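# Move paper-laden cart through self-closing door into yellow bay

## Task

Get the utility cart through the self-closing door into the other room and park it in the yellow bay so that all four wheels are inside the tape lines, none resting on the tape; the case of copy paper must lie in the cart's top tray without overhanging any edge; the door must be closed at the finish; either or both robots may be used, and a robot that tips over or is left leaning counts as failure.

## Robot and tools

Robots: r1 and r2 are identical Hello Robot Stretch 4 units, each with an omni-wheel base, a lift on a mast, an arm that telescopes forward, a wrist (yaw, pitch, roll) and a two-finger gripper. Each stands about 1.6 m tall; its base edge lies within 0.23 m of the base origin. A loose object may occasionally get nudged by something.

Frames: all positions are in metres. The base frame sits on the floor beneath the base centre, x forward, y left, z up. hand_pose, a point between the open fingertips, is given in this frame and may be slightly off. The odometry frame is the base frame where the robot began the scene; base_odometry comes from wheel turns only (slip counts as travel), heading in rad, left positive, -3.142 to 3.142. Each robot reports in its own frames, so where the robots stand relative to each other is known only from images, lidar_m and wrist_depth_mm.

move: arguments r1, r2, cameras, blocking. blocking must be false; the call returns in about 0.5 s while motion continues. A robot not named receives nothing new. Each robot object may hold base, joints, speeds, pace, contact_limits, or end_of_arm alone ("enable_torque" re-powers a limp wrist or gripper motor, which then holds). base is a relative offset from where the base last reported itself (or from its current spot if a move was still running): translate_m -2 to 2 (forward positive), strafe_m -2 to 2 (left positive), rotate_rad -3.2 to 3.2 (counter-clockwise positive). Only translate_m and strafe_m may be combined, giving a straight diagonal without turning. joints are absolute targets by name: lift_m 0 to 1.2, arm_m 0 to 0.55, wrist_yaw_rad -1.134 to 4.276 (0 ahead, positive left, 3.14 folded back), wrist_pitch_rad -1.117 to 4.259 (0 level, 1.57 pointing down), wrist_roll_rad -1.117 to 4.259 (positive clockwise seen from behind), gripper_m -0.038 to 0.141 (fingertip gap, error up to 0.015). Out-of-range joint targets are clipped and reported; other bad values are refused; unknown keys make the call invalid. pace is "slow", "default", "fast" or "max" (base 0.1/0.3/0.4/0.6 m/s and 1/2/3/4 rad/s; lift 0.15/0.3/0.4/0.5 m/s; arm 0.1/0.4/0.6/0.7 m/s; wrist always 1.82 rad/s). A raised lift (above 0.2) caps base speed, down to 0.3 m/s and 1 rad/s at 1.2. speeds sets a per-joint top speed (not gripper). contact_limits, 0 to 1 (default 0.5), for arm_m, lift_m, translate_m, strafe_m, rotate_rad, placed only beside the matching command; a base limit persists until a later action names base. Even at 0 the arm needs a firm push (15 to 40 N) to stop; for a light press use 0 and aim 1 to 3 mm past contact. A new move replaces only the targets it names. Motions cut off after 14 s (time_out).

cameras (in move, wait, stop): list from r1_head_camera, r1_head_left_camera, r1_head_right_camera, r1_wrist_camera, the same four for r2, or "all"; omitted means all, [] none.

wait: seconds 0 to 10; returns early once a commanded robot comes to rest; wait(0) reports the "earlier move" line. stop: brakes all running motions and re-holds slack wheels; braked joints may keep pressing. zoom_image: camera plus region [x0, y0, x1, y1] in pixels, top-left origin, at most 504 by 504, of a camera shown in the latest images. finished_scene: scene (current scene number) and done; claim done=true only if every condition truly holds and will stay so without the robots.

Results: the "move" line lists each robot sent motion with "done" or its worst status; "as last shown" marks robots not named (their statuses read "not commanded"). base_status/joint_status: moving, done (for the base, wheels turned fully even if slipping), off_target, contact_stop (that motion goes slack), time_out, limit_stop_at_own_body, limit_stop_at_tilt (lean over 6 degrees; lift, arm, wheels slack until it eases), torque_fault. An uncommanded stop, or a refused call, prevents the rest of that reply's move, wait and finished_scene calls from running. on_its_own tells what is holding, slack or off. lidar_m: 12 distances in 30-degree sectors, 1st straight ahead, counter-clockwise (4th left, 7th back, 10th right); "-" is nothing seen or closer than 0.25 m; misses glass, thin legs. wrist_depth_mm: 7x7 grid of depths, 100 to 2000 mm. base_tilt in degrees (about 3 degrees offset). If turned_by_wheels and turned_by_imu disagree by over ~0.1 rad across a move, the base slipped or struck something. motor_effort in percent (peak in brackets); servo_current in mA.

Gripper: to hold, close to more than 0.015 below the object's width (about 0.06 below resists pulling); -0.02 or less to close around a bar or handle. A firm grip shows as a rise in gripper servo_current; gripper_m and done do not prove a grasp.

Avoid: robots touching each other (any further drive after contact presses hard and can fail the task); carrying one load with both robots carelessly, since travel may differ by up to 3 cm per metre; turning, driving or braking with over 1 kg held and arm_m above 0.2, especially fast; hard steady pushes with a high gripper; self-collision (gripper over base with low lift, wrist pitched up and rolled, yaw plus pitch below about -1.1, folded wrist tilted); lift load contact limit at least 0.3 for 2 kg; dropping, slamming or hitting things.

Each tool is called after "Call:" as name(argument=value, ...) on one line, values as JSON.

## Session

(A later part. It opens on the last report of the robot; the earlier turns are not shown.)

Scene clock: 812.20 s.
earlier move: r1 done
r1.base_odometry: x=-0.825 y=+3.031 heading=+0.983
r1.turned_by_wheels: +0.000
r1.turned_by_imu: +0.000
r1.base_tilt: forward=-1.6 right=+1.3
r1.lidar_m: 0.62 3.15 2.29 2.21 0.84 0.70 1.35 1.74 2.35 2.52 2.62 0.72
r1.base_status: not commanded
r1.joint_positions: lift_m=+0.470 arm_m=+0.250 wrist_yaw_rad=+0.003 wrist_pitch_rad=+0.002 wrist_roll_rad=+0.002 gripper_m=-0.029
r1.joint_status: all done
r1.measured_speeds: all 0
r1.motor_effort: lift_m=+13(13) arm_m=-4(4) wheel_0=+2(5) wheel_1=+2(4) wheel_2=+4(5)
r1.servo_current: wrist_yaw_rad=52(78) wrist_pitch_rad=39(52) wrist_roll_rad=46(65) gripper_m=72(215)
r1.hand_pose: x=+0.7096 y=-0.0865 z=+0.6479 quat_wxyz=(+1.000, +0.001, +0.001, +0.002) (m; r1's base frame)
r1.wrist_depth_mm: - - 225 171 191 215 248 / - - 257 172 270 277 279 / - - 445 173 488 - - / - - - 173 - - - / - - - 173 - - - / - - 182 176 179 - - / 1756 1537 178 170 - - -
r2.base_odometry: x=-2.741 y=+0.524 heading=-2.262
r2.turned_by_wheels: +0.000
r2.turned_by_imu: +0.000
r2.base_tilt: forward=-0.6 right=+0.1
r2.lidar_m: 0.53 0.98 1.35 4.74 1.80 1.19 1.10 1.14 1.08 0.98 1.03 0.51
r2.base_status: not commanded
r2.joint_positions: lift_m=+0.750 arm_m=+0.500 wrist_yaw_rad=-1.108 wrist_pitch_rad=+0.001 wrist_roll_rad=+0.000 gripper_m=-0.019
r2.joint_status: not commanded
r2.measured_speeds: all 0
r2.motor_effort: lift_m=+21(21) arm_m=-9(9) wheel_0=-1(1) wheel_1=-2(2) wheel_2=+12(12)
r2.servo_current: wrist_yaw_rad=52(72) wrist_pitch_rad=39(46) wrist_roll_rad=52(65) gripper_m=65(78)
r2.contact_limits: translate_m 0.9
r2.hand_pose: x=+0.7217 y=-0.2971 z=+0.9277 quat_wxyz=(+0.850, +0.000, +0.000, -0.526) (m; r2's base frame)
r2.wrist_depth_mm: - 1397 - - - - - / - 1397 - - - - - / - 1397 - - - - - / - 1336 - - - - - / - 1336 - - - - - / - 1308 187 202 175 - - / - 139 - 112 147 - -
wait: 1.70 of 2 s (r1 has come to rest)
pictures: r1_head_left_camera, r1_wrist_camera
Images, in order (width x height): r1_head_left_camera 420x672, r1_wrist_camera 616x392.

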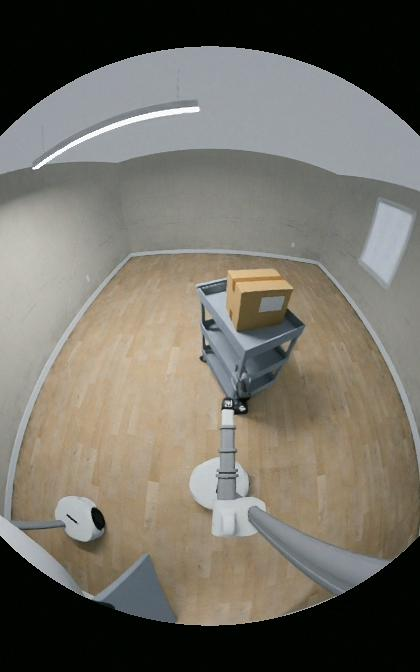

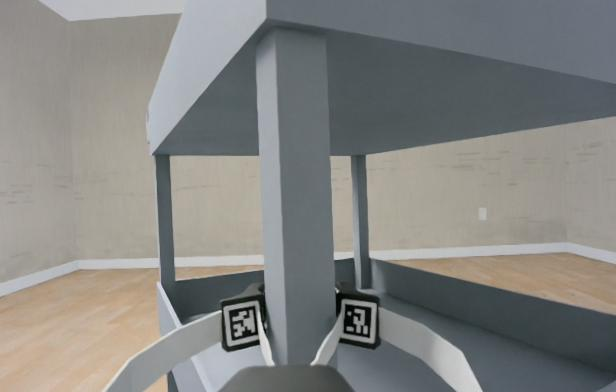

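Call:
move(blocking=false, r1={"base":{"translate_m":-0.5,"strafe_m":-0.11},"pace":"slow"}, cameras=[])

Call:
wait(seconds=8, cameras=["r1_head_camera","r1_head_left_camera","r1_wrist_camera"])

Scene clock: 822.03 s.
move: r1 moving
r1.base_odometry: x=-0.829 y=+3.019 heading=+0.983
r1.turned_by_wheels: +0.000
r1.turned_by_imu: +0.000
r1.base_tilt: forward=-1.6 right=+1.3
r1.lidar_m: 0.64 3.14 2.30 2.17 0.83 0.68 1.37 1.71 2.32 2.51 2.63 0.72
r1.base_status: translate_m moving; strafe_m moving
r1.joint_positions: lift_m=+0.470 arm_m=+0.250 wrist_yaw_rad=+0.003 wrist_pitch_rad=+0.002 wrist_roll_rad=+0.002 gripper_m=-0.029
r1.joint_status: not commanded
r1.measured_speeds: translate_m=-0.048 strafe_m=-0.011 rotate_rad=+0.000 lift_m=+0.000 arm_m=+0.000 wrist_yaw_rad=+0.000 wrist_pitch_rad=+0.000 wrist_roll_rad=+0.000
r1.motor_effort: lift_m=+13(13) arm_m=-4(4) wheel_0=-6(7) wheel_1=-7(9) wheel_2=+10(11)
r1.servo_current: wrist_yaw_rad=72(72) wrist_pitch_rad=46(46) wrist_roll_rad=33(65) gripper_m=65(78)
r1.hand_pose: x=+0.7096 y=-0.0865 z=+0.6479 quat_wxyz=(+1.000, +0.001, +0.001, +0.002) (m; r1's base frame)
r1.wrist_depth_mm: - - 224 170 191 217 250 / - - 255 173 271 277 281 / - - 445 173 492 - - / - - - 173 - - - / - - - 173 - - - / - - 180 176 179 - - / 1756 1499 182 172 - - -
r2: as last shown
r2.base_tilt: forward=-0.6 right=+0.0
r2.lidar_m: 0.52 0.98 1.35 4.73 1.76 1.20 1.10 1.13 1.09 1.00 1.04 0.54
r2.motor_effort: lift_m=+20(20) arm_m=-9(9) wheel_0=-1(1) wheel_1=-2(2) wheel_2=+12(12)
r2.servo_current: wrist_yaw_rad=52(59) wrist_pitch_rad=46(46) wrist_roll_rad=52(52) gripper_m=65(72)
r2.contact_limits: translate_m 0.9
r2.wrist_depth_mm: - 1366 - - - - - / - 1397 - - - - - / - 1366 - - - - - / - 1308 - - - - - / - 1308 - - - - - / - 1308 186 202 175 - - / - 140 1983 112 147 - -
pictures: none
No camera images: "cameras" was empty.

Scene clock: 827.90 s.
earlier move: r1 done
r1.base_odometry: x=-1.011 y=+2.554 heading=+0.984
r1.turned_by_wheels: +0.001
r1.turned_by_imu: +0.002
r1.base_tilt: forward=-1.6 right=+1.2
r1.lidar_m: 0.64 1.12 2.40 0.47 0.49 0.71 - 1.23 1.67 2.41 2.51 0.77
r1.base_status: done
r1.joint_positions: lift_m=+0.470 arm_m=+0.250 wrist_yaw_rad=+0.004 wrist_pitch_rad=+0.002 wrist_roll_rad=+0.002 gripper_m=-0.029
r1.joint_status: not commanded
r1.measured_speeds: all 0
r1.motor_effort: lift_m=+13(13) arm_m=+2(4) wheel_0=+3(9) wheel_1=-1(9) wheel_2=+6(13)
r1.servo_current: wrist_yaw_rad=65(78) wrist_pitch_rad=39(52) wrist_roll_rad=59(72) gripper_m=52(78)
r1.hand_pose: x=+0.7096 y=-0.0862 z=+0.6479 quat_wxyz=(+1.000, +0.001, +0.001, +0.002) (m; r1's base frame)
r1.wrist_depth_mm: - - 183 174 202 259 347 / - 287 232 169 266 296 349 / - 504 436 170 484 - 436 / - - - 169 - - - / - - - 170 - - - / - - 179 171 171 - 439 / 1576 148 169 169 156 - -
r2.base_odometry: x=-2.741 y=+0.524 heading=-2.262
r2.turned_by_wheels: +0.000
r2.turned_by_imu: +0.001
r2.base_tilt: forward=-0.6 right=+0.1
r2.lidar_m: 0.52 1.01 1.40 4.75 1.77 1.21 1.10 1.15 1.10 1.01 1.04 0.52
r2.base_status: not commanded
r2.joint_positions: lift_m=+0.750 arm_m=+0.500 wrist_yaw_rad=-1.108 wrist_pitch_rad=+0.001 wrist_roll_rad=+0.000 gripper_m=-0.019
r2.joint_status: not commanded
r2.measured_speeds: all 0
r2.motor_effort: lift_m=+20(21) arm_m=-9(9) wheel_0=+0(1) wheel_1=-2(2) wheel_2=+12(12)
r2.servo_current: wrist_yaw_rad=46(65) wrist_pitch_rad=39(52) wrist_roll_rad=46(65) gripper_m=65(78)
r2.contact_limits: translate_m 0.9
r2.hand_pose: x=+0.7217 y=-0.2971 z=+0.9277 quat_wxyz=(+0.850, +0.000, +0.000, -0.526) (m; r2's base frame)
r2.wrist_depth_mm: - 1366 - - - - - / - 1397 - - - - - / - 1397 - - - - - / - 1366 - - - - - / - 1336 - - - - - / - 1308 186 201 175 - - / - 139 - 112 147 - -
wait: 5.87 of 8 s (r1 has come to rest)
pictures: r1_head_camera, r1_head_left_camera, r1_wrist_camera
Images, in order (width x height): r1_head_camera 420x560, r1_head_left_camera 420x672, r1_wrist_camera 616x392.

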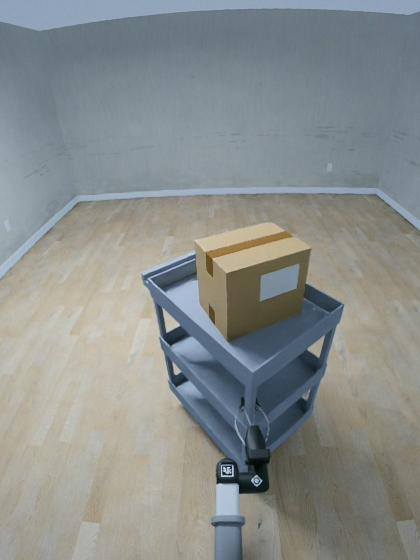

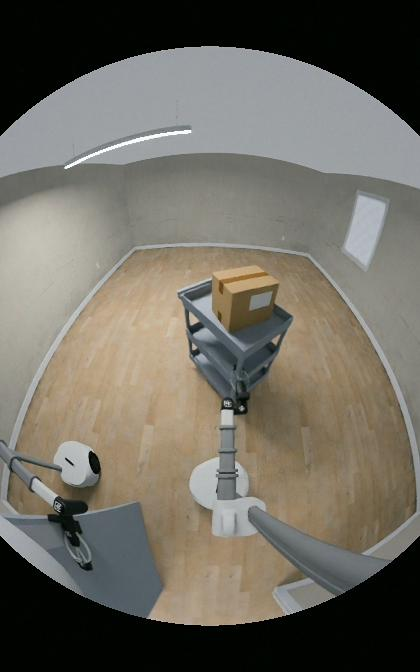

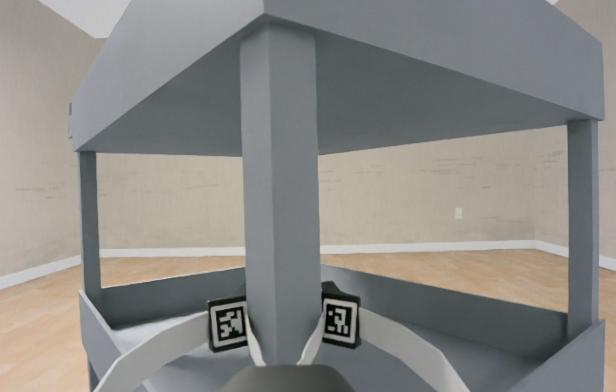

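Call:
move(blocking=false, r1={"base":{"translate_m":-0.6},"pace":"slow"}, cameras=[])

Call:
wait(seconds=8, cameras=["r1_head_camera","r1_head_left_camera","r1_head_right_camera"])

Scene clock: 833.00 s.
move: r1 moving
r1.base_odometry: x=-1.017 y=+2.543 heading=+0.984
r1.turned_by_wheels: +0.001
r1.turned_by_imu: +0.000
r1.base_tilt: forward=-1.5 right=+1.3
r1.lidar_m: 0.62 1.13 2.42 0.46 0.46 0.73 - 1.22 1.65 2.39 2.51 0.79
r1.base_status: translate_m moving
r1.joint_positions: lift_m=+0.470 arm_m=+0.250 wrist_yaw_rad=+0.004 wrist_pitch_rad=+0.002 wrist_roll_rad=+0.002 gripper_m=-0.029
r1.joint_status: not commanded
r1.measured_speeds: translate_m=-0.048 strafe_m=-0.001 rotate_rad=-0.001 lift_m=+0.000 arm_m=+0.000 wrist_yaw_rad=+0.000 wrist_pitch_rad=+0.000 wrist_roll_rad=+0.000
r1.motor_effort: lift_m=+13(13) arm_m=-4(4) wheel_0=-2(3) wheel_1=-4(5) wheel_2=+12(13)
r1.servo_current: wrist_yaw_rad=65(65) wrist_pitch_rad=46(46) wrist_roll_rad=52(59) gripper_m=59(65)
r1.hand_pose: x=+0.7097 y=-0.0862 z=+0.6479 quat_wxyz=(+1.000, +0.001, +0.001, +0.002) (m; r1's base frame)
r1.wrist_depth_mm: - - 187 174 202 259 345 / - 291 231 169 266 294 349 / - 500 439 169 477 - 439 / - - - 169 - - - / - - - 169 - - - / - - 179 173 173 - 442 / 1661 146 167 - 157 - -
r2: as last shown
r2.turned_by_imu: +0.000
r2.lidar_m: 0.50 1.01 1.40 4.73 1.76 1.20 1.13 1.15 1.07 0.99 1.02 0.50
r2.motor_effort: lift_m=+20(20) arm_m=-9(9) wheel_0=-1(1) wheel_1=-2(2) wheel_2=+12(12)
r2.servo_current: wrist_yaw_rad=52(65) wrist_pitch_rad=39(39) wrist_roll_rad=46(59) gripper_m=59(72)
r2.contact_limits: translate_m 0.9
r2.wrist_depth_mm: - 1366 - - - - - / - 1366 - - - - - / - 1430 - - - - - / - 1308 - - - - - / - 1336 - - - - - / - 1336 186 201 175 - - / - 139 - 112 148 - -
pictures: none
No camera images: "cameras" was empty.

Scene clock: 839.77 s.
earlier move: r1 done
r1.base_odometry: x=-1.343 y=+2.054 heading=+0.982
r1.turned_by_wheels: -0.002
r1.turned_by_imu: -0.005
r1.base_tilt: forward=-1.6 right=+1.3
r1.lidar_m: 0.60 3.31 0.46 0.46 0.45 0.55 3.57 0.73 0.79 2.19 2.51 0.73
r1.base_status: done
r1.joint_positions: lift_m=+0.470 arm_m=+0.250 wrist_yaw_rad=-0.001 wrist_pitch_rad=+0.002 wrist_roll_rad=+0.002 gripper_m=-0.029
r1.joint_status: not commanded
r1.measured_speeds: all 0
r1.motor_effort: lift_m=+13(13) arm_m=-4(4) wheel_0=-9(14) wheel_1=-4(8) wheel_2=-1(13)
r1.servo_current: wrist_yaw_rad=46(72) wrist_pitch_rad=39(52) wrist_roll_rad=52(72) gripper_m=59(72)
r1.hand_pose: x=+0.7092 y=-0.0878 z=+0.6479 quat_wxyz=(+1.000, +0.001, +0.001, -0.001) (m; r1's base frame)
r1.wrist_depth_mm: - - 195 167 199 255 351 / - 294 254 167 267 294 351 / - 500 452 167 484 - 442 / - - - 172 - - - / - - - 169 - - - / - - 181 176 179 - 445 / 1576 144 - 167 - - -
r2.base_odometry: x=-2.741 y=+0.524 heading=-2.262
r2.turned_by_wheels: +0.000
r2.turned_by_imu: +0.001
r2.base_tilt: forward=-0.6 right=+0.1
r2.lidar_m: 0.54 1.07 4.71 4.72 1.79 1.19 1.11 1.14 1.07 0.99 1.05 0.52
r2.base_status: not commanded
r2.joint_positions: lift_m=+0.750 arm_m=+0.500 wrist_yaw_rad=-1.108 wrist_pitch_rad=+0.001 wrist_roll_rad=+0.000 gripper_m=-0.019
r2.joint_status: not commanded
r2.measured_speeds: all 0
r2.motor_effort: lift_m=+20(21) arm_m=-9(9) wheel_0=-1(1) wheel_1=-2(2) wheel_2=+12(12)
r2.servo_current: wrist_yaw_rad=52(72) wrist_pitch_rad=39(52) wrist_roll_rad=46(65) gripper_m=65(78)
r2.contact_limits: translate_m 0.9
r2.hand_pose: x=+0.7217 y=-0.2971 z=+0.9277 quat_wxyz=(+0.850, +0.000, +0.000, -0.526) (m; r2's base frame)
r2.wrist_depth_mm: - 1366 - - - - - / - 1397 - - - - - / - 1366 - - - - - / - 1336 - - - - - / - 715 - - - - - / 621 640 185 202 175 - - / 504 574 - 112 147 - -
wait: 6.77 of 8 s (r1 has come to rest)
pictures: r1_head_camera, r1_head_left_camera, r1_head_right_camera
Images, in order (width x height): r1_head_camera 420x560, r1_head_left_camera 420x672, r1_head_right_camera 420x672.

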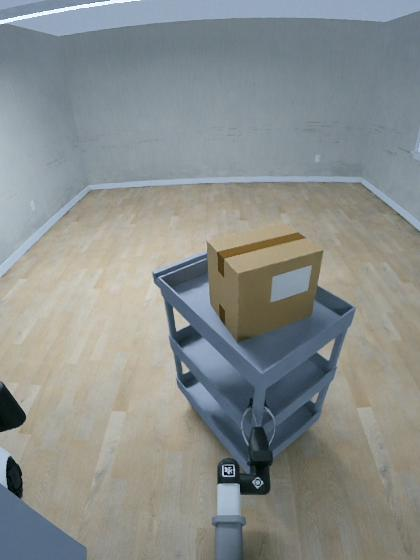

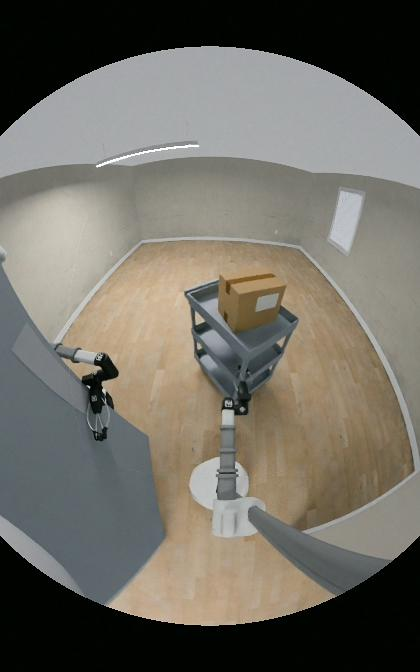

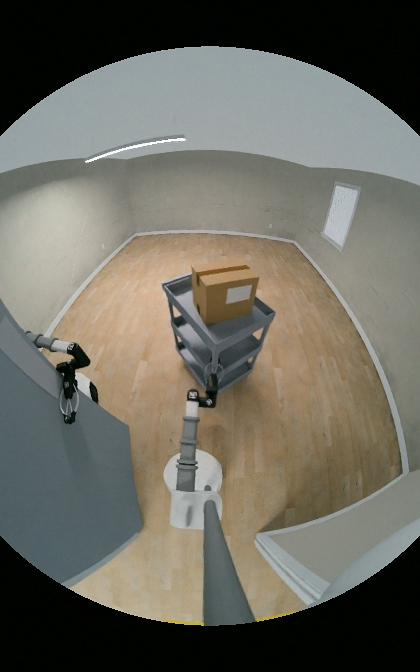

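Call:
move(blocking=false, r1={"base":{"translate_m":-0.25,"strafe_m":0.13},"pace":"slow"}, cameras=[])

Call:
wait(seconds=5, cameras=["r1_head_camera","r1_head_left_camera","r1_head_right_camera"])

Scene clock: 850.63 s.
move: r1 moving
r1.base_odometry: x=-1.356 y=+2.048 heading=+0.981
r1.turned_by_wheels: -0.001
r1.turned_by_imu: -0.001
r1.base_tilt: forward=-1.6 right=+1.3
r1.lidar_m: 0.61 3.30 0.45 0.43 0.41 0.55 3.51 0.71 0.73 2.11 2.49 0.70
r1.base_status: translate_m moving; strafe_m moving
r1.joint_positions: lift_m=+0.470 arm_m=+0.250 wrist_yaw_rad=-0.001 wrist_pitch_rad=+0.002 wrist_roll_rad=+0.002 gripper_m=-0.029
r1.joint_status: not commanded
r1.measured_speeds: translate_m=-0.048 strafe_m=+0.025 rotate_rad=+0.000 lift_m=+0.000 arm_m=+0.000 wrist_yaw_rad=+0.000 wrist_pitch_rad=+0.000 wrist_roll_rad=+0.000
r1.motor_effort: lift_m=+13(13) arm_m=-4(4) wheel_0=-13(16) wheel_1=-4(7) wheel_2=+4(5)
r1.servo_current: wrist_yaw_rad=52(52) wrist_pitch_rad=39(46) wrist_roll_rad=52(59) gripper_m=52(59)
r1.hand_pose: x=+0.7092 y=-0.0878 z=+0.6479 quat_wxyz=(+1.000, +0.001, +0.001, -0.001) (m; r1's base frame)
r1.wrist_depth_mm: - - 195 167 199 254 347 / - 298 254 167 266 291 349 / - 504 449 168 480 - 442 / - - - 171 - - - / - - - 170 - - - / - - 182 176 179 - 442 / 1537 143 - 167 - - -
r2: as last shown
r2.turned_by_imu: +0.000
r2.lidar_m: 0.53 1.07 4.74 4.74 1.78 1.19 1.11 1.15 1.09 1.01 1.04 0.51
r2.motor_effort: lift_m=+20(20) arm_m=-9(9) wheel_0=+0(1) wheel_1=-2(2) wheel_2=+12(12)
r2.servo_current: wrist_yaw_rad=59(72) wrist_pitch_rad=39(39) wrist_roll_rad=39(52) gripper_m=65(72)
r2.contact_limits: translate_m 0.9
r2.wrist_depth_mm: - 1366 - - - - - / - 1397 - - - - - / - 1336 - - - - - / - 1308 - - - - - / - 699 - - - - - / 640 634 186 202 175 - - / 508 569 1983 112 147 - -
pictures: none
No camera images: "cameras" was empty.

Scene clock: 854.13 s.
earlier move: r1 done
r1.base_odometry: x=-1.590 y=+1.919 heading=+0.981
r1.turned_by_wheels: +0.000
r1.turned_by_imu: -0.002
r1.base_tilt: forward=-1.6 right=+1.3
r1.lidar_m: 0.63 0.49 0.34 0.25 0.27 0.33 3.29 3.40 0.69 1.20 2.62 0.67
r1.base_status: done
r1.joint_positions: lift_m=+0.470 arm_m=+0.250 wrist_yaw_rad=-0.002 wrist_pitch_rad=+0.002 wrist_roll_rad=+0.002 gripper_m=-0.029
r1.joint_status: not commanded
r1.measured_speeds: all 0
r1.motor_effort: lift_m=+13(13) arm_m=-4(4) wheel_0=-8(16) wheel_1=-4(9) wheel_2=-3(5)
r1.servo_current: wrist_yaw_rad=59(72) wrist_pitch_rad=46(52) wrist_roll_rad=52(65) gripper_m=59(65)
r1.hand_pose: x=+0.7091 y=-0.0881 z=+0.6479 quat_wxyz=(+1.000, +0.001, +0.001, -0.001) (m; r1's base frame)
r1.wrist_depth_mm: - - 336 165 180 200 225 / - - 283 166 268 270 271 / - - 449 166 477 - - / - - - 168 - - - / - - - 166 - - - / - - 186 169 180 - - / 1708 1576 177 166 - - -
r2.base_odometry: x=-2.741 y=+0.524 heading=-2.262
r2.turned_by_wheels: +0.000
r2.turned_by_imu: +0.000
r2.base_tilt: forward=-0.6 right=+0.0
r2.lidar_m: 0.52 0.98 4.74 4.73 1.75 1.22 1.13 1.15 1.09 1.01 1.05 0.49
r2.base_status: not commanded
r2.joint_positions: lift_m=+0.750 arm_m=+0.500 wrist_yaw_rad=-1.108 wrist_pitch_rad=+0.001 wrist_roll_rad=+0.000 gripper_m=-0.019
r2.joint_status: not commanded
r2.measured_speeds: all 0
r2.motor_effort: lift_m=+20(20) arm_m=-9(9) wheel_0=+0(1) wheel_1=-2(2) wheel_2=+12(12)
r2.servo_current: wrist_yaw_rad=59(72) wrist_pitch_rad=33(52) wrist_roll_rad=39(59) gripper_m=65(78)
r2.contact_limits: translate_m 0.9
r2.hand_pose: x=+0.7217 y=-0.2971 z=+0.9277 quat_wxyz=(+0.850, +0.000, +0.000, -0.526) (m; r2's base frame)
r2.wrist_depth_mm: - 1366 - - - - - / - 1397 - - - - - / - 1366 - - - - - / - 1336 - - - - - / - 1308 878 - - - - / - 1336 186 201 175 - - / - 147 - 112 147 - -
wait: 3.50 of 5 s (r1 has come to rest)
pictures: r1_head_camera, r1_head_left_camera, r1_head_right_camera
Images, in order (width x height): r1_head_camera 420x560, r1_head_left_camera 420x672, r1_head_right_camera 420x672.

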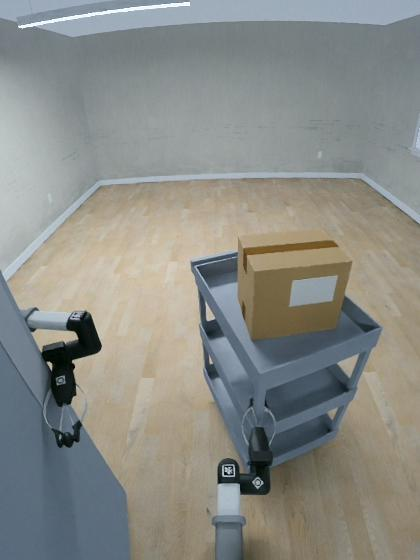

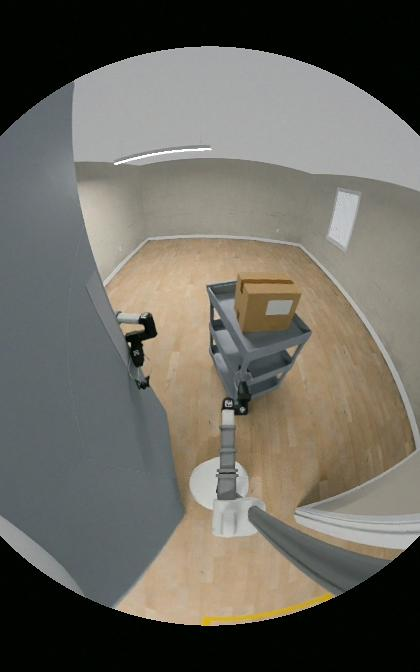

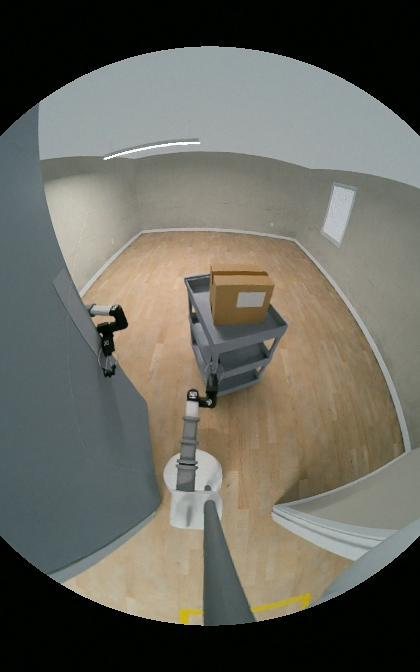

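Call:
move(blocking=false, r1={"base":{"strafe_m":-0.05},"pace":"slow"}, cameras=[])

Call:
wait(seconds=3, cameras=[])

Call:
move(blocking=false, r1={"base":{"translate_m":-0.3},"pace":"slow"}, cameras=[])

Call:
wait(seconds=5, cameras=["r1_head_camera","r1_head_left_camera","r1_head_right_camera"])

Scene clock: 862.83 s.
move: r1 moving
r1.base_odometry: x=-1.578 y=+1.911 heading=+0.981
r1.turned_by_wheels: +0.000
r1.turned_by_imu: +0.000
r1.base_tilt: forward=-1.6 right=+1.2
r1.lidar_m: 0.64 0.52 0.32 0.27 0.28 0.35 3.29 3.38 0.65 1.16 2.60 0.70
r1.base_status: strafe_m moving
r1.joint_positions: lift_m=+0.470 arm_m=+0.250 wrist_yaw_rad=-0.002 wrist_pitch_rad=+0.002 wrist_roll_rad=+0.002 gripper_m=-0.029
r1.joint_status: not commanded
r1.measured_speeds: translate_m=-0.001 strafe_m=-0.056 rotate_rad=+0.003 lift_m=+0.000 arm_m=+0.000 wrist_yaw_rad=+0.000 wrist_pitch_rad=+0.000 wrist_roll_rad=+0.000
r1.motor_effort: lift_m=+13(13) arm_m=-3(4) wheel_0=+6(8) wheel_1=-6(8) wheel_2=-1(3)
r1.servo_current: wrist_yaw_rad=46(59) wrist_pitch_rad=33(52) wrist_roll_rad=65(65) gripper_m=59(59)
r1.hand_pose: x=+0.7091 y=-0.0881 z=+0.6479 quat_wxyz=(+1.000, +0.001, +0.001, -0.001) (m; r1's base frame)
r1.wrist_depth_mm: - - 220 165 178 196 - / - - 286 165 268 270 271 / - - 445 164 480 - - / - - - 162 - - - / - - - 163 - - - / - - 181 166 179 - - / 1708 1499 182 164 - - -
r2: as last shown
r2.base_tilt: forward=-0.7 right=+0.0
r2.lidar_m: 0.54 0.98 4.74 4.72 1.77 1.22 1.12 1.13 1.09 1.00 1.03 0.52
r2.motor_effort: lift_m=+20(20) arm_m=-9(9) wheel_0=-1(1) wheel_1=-2(2) wheel_2=+11(12)
r2.servo_current: wrist_yaw_rad=52(59) wrist_pitch_rad=39(46) wrist_roll_rad=46(59) gripper_m=72(72)
r2.contact_limits: translate_m 0.9
r2.wrist_depth_mm: - 1366 - - - - - / - 1397 - - - - - / - 1336 - - - - - / - 1336 - - - - - / - 1336 866 - - - - / - 1308 186 202 175 - - / - 455 - 112 147 - -
pictures: none
No camera images: "cameras" was empty.

Scene clock: 863.93 s.
earlier move: r1 done
r1.base_odometry: x=-1.549 y=+1.891 heading=+0.982
r1.turned_by_wheels: +0.001
r1.turned_by_imu: +0.001
r1.base_tilt: forward=-1.6 right=+1.2
r1.lidar_m: 0.62 0.56 0.38 0.31 0.30 0.46 3.26 3.37 0.61 1.20 2.59 0.70
r1.base_status: done
r1.joint_positions: lift_m=+0.470 arm_m=+0.250 wrist_yaw_rad=+0.005 wrist_pitch_rad=+0.002 wrist_roll_rad=+0.002 gripper_m=-0.029
r1.joint_status: not commanded
r1.measured_speeds: all 0
r1.motor_effort: lift_m=+13(13) arm_m=+4(4) wheel_0=+8(14) wheel_1=-1(8) wheel_2=+3(4)
r1.servo_current: wrist_yaw_rad=65(65) wrist_pitch_rad=39(52) wrist_roll_rad=52(65) gripper_m=52(59)
r1.hand_pose: x=+0.7097 y=-0.0860 z=+0.6479 quat_wxyz=(+1.000, +0.001, +0.001, +0.002) (m; r1's base frame)
r1.wrist_depth_mm: - - 194 163 178 195 - / - - 258 166 267 270 304 / - - 377 164 477 - - / - - - 162 - - - / - - - 164 - - - / - - 181 167 - - - / 1661 1430 170 - 143 - -
r2.base_odometry: x=-2.741 y=+0.524 heading=-2.262
r2.turned_by_wheels: +0.000
r2.turned_by_imu: +0.000
r2.base_tilt: forward=-0.7 right=+0.1
r2.lidar_m: 0.54 1.00 4.69 4.73 1.75 1.18 1.10 1.15 1.10 0.99 1.05 0.51
r2.base_status: not commanded
r2.joint_positions: lift_m=+0.750 arm_m=+0.500 wrist_yaw_rad=-1.108 wrist_pitch_rad=+0.001 wrist_roll_rad=+0.000 gripper_m=-0.019
r2.joint_status: not commanded
r2.measured_speeds: all 0
r2.motor_effort: lift_m=+20(21) arm_m=-9(9) wheel_0=+0(1) wheel_1=-2(2) wheel_2=+12(12)
r2.servo_current: wrist_yaw_rad=59(72) wrist_pitch_rad=39(46) wrist_roll_rad=46(59) gripper_m=65(72)
r2.contact_limits: translate_m 0.9
r2.hand_pose: x=+0.7217 y=-0.2971 z=+0.9277 quat_wxyz=(+0.850, +0.000, +0.000, -0.526) (m; r2's base frame)
r2.wrist_depth_mm: - 1366 - - - - - / - 1366 - - - - - / - 1397 - - - - - / - 1366 - - - - - / - 1336 854 - - - - / - 615 184 202 175 - - / - 146 - 112 148 - -
wait: 1.10 of 3 s (r1 has come to rest)
pictures: none
No camera images: "cameras" was empty.

Scene clock: 864.43 s.
move: r1 moving
r1.base_odometry: x=-1.556 y=+1.881 heading=+0.983
r1.turned_by_wheels: +0.001
r1.turned_by_imu: +0.001
r1.base_tilt: forward=-1.6 right=+1.3
r1.lidar_m: 0.63 0.55 0.34 0.32 0.31 0.45 3.25 3.39 0.65 1.16 2.55 0.70
r1.base_status: translate_m moving
r1.joint_positions: lift_m=+0.470 arm_m=+0.250 wrist_yaw_rad=+0.005 wrist_pitch_rad=+0.002 wrist_roll_rad=+0.002 gripper_m=-0.029
r1.joint_status: not commanded
r1.measured_speeds: translate_m=-0.049 strafe_m=+0.000 rotate_rad=+0.001 lift_m=+0.000 arm_m=+0.000 wrist_yaw_rad=+0.000 wrist_pitch_rad=+0.000 wrist_roll_rad=+0.000
r1.motor_effort: lift_m=+13(13) arm_m=-4(4) wheel_0=-1(7) wheel_1=-2(5) wheel_2=+13(14)
r1.servo_current: wrist_yaw_rad=39(59) wrist_pitch_rad=33(46) wrist_roll_rad=46(65) gripper_m=59(59)
r1.hand_pose: x=+0.7098 y=-0.0860 z=+0.6479 quat_wxyz=(+1.000, +0.001, +0.001, +0.002) (m; r1's base frame)
r1.wrist_depth_mm: - - 211 165 180 196 - / - - 260 167 267 270 304 / - - 442 165 477 - - / - - - 163 - - - / - - - 163 - - - / - - 183 168 178 - - / 1661 1499 176 - 156 - -
r2: as last shown
r2.base_tilt: forward=-0.6 right=+0.1
r2.lidar_m: 0.53 0.99 4.74 4.74 1.77 1.21 1.10 1.13 1.09 1.02 1.04 0.51
r2.motor_effort: lift_m=+20(20) arm_m=-9(9) wheel_0=+0(1) wheel_1=-2(2) wheel_2=+12(12)
r2.servo_current: wrist_yaw_rad=65(65) wrist_pitch_rad=33(52) wrist_roll_rad=59(59) gripper_m=65(78)
r2.contact_limits: translate_m 0.9
r2.wrist_depth_mm: - 1366 - - - - - / - 1366 - - - - - / - 1336 - - - - - / - 1308 - - - - - / - 1336 866 - - - - / - 676 185 202 175 - - / - 147 - 112 147 - -
pictures: none
No camera images: "cameras" was empty.

Scene clock: 868.23 s.
earlier move: r1 done
r1.base_odometry: x=-1.715 y=+1.642 heading=+0.982
r1.turned_by_wheels: -0.001
r1.turned_by_imu: -0.001
r1.base_tilt: forward=-1.6 right=+1.3
r1.lidar_m: 0.64 0.56 0.29 0.26 0.33 3.05 2.96 3.06 2.65 0.54 2.58 0.70
r1.base_status: done
r1.joint_positions: lift_m=+0.470 arm_m=+0.250 wrist_yaw_rad=+0.003 wrist_pitch_rad=+0.002 wrist_roll_rad=+0.002 gripper_m=-0.029
r1.joint_status: not commanded
r1.measured_speeds: all 0
r1.motor_effort: lift_m=+13(13) arm_m=-4(4) wheel_0=-4(8) wheel_1=-2(7) wheel_2=+3(14)
r1.servo_current: wrist_yaw_rad=46(72) wrist_pitch_rad=46(52) wrist_roll_rad=39(72) gripper_m=52(65)
r1.hand_pose: x=+0.7095 y=-0.0867 z=+0.6479 quat_wxyz=(+1.000, +0.001, +0.001, +0.001) (m; r1's base frame)
r1.wrist_depth_mm: - - 289 165 178 197 - / - - 290 166 270 272 271 / - - 439 164 484 - - / - - - 163 - - - / - - - 165 - - - / - - 187 167 178 - - / 1708 1499 181 - - - -
r2.base_odometry: x=-2.741 y=+0.524 heading=-2.262
r2.turned_by_wheels: +0.000
r2.turned_by_imu: +0.001
r2.base_tilt: forward=-0.7 right=+0.1
r2.lidar_m: 0.53 0.93 4.74 4.73 1.77 1.21 1.11 1.14 1.08 0.99 1.02 0.49
r2.base_status: not commanded
r2.joint_positions: lift_m=+0.750 arm_m=+0.500 wrist_yaw_rad=-1.108 wrist_pitch_rad=+0.001 wrist_roll_rad=+0.000 gripper_m=-0.019
r2.joint_status: not commanded
r2.measured_speeds: all 0
r2.motor_effort: lift_m=+20(21) arm_m=-9(9) wheel_0=+0(1) wheel_1=-2(3) wheel_2=+12(12)
r2.servo_current: wrist_yaw_rad=46(72) wrist_pitch_rad=39(52) wrist_roll_rad=59(65) gripper_m=65(78)
r2.contact_limits: translate_m 0.9
r2.hand_pose: x=+0.7217 y=-0.2971 z=+0.9277 quat_wxyz=(+0.850, +0.000, +0.000, -0.526) (m; r2's base frame)
r2.wrist_depth_mm: - 1366 - - - - - / - 1397 - - - - - / - 1366 - - - - - / - 1308 - - - - - / - 1308 - 1138 - - - / - 1336 185 201 174 - - / - 627 - 112 147 - -
wait: 3.80 of 5 s (r1 has come to rest)
pictures: r1_head_camera, r1_head_left_camera, r1_head_right_camera
Images, in order (width x height): r1_head_camera 420x560, r1_head_left_camera 420x672, r1_head_right_camera 420x672.

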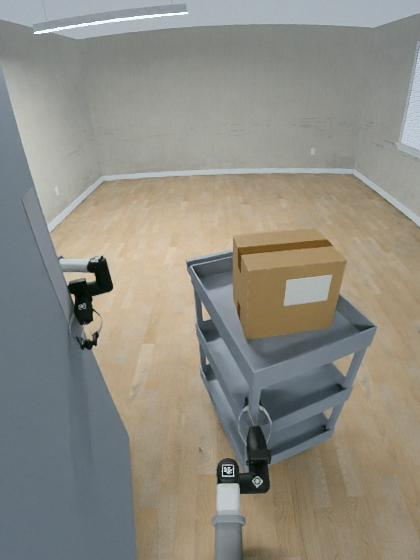

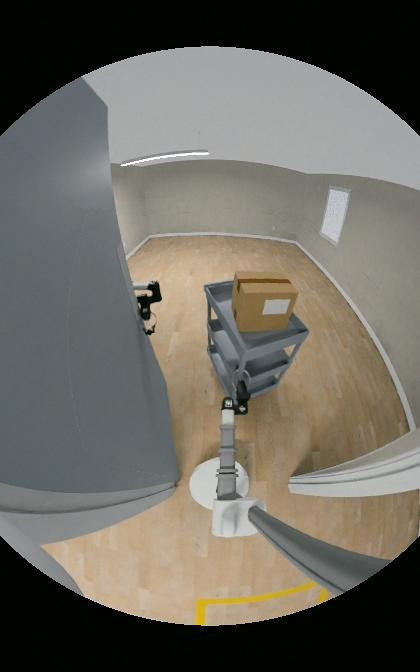

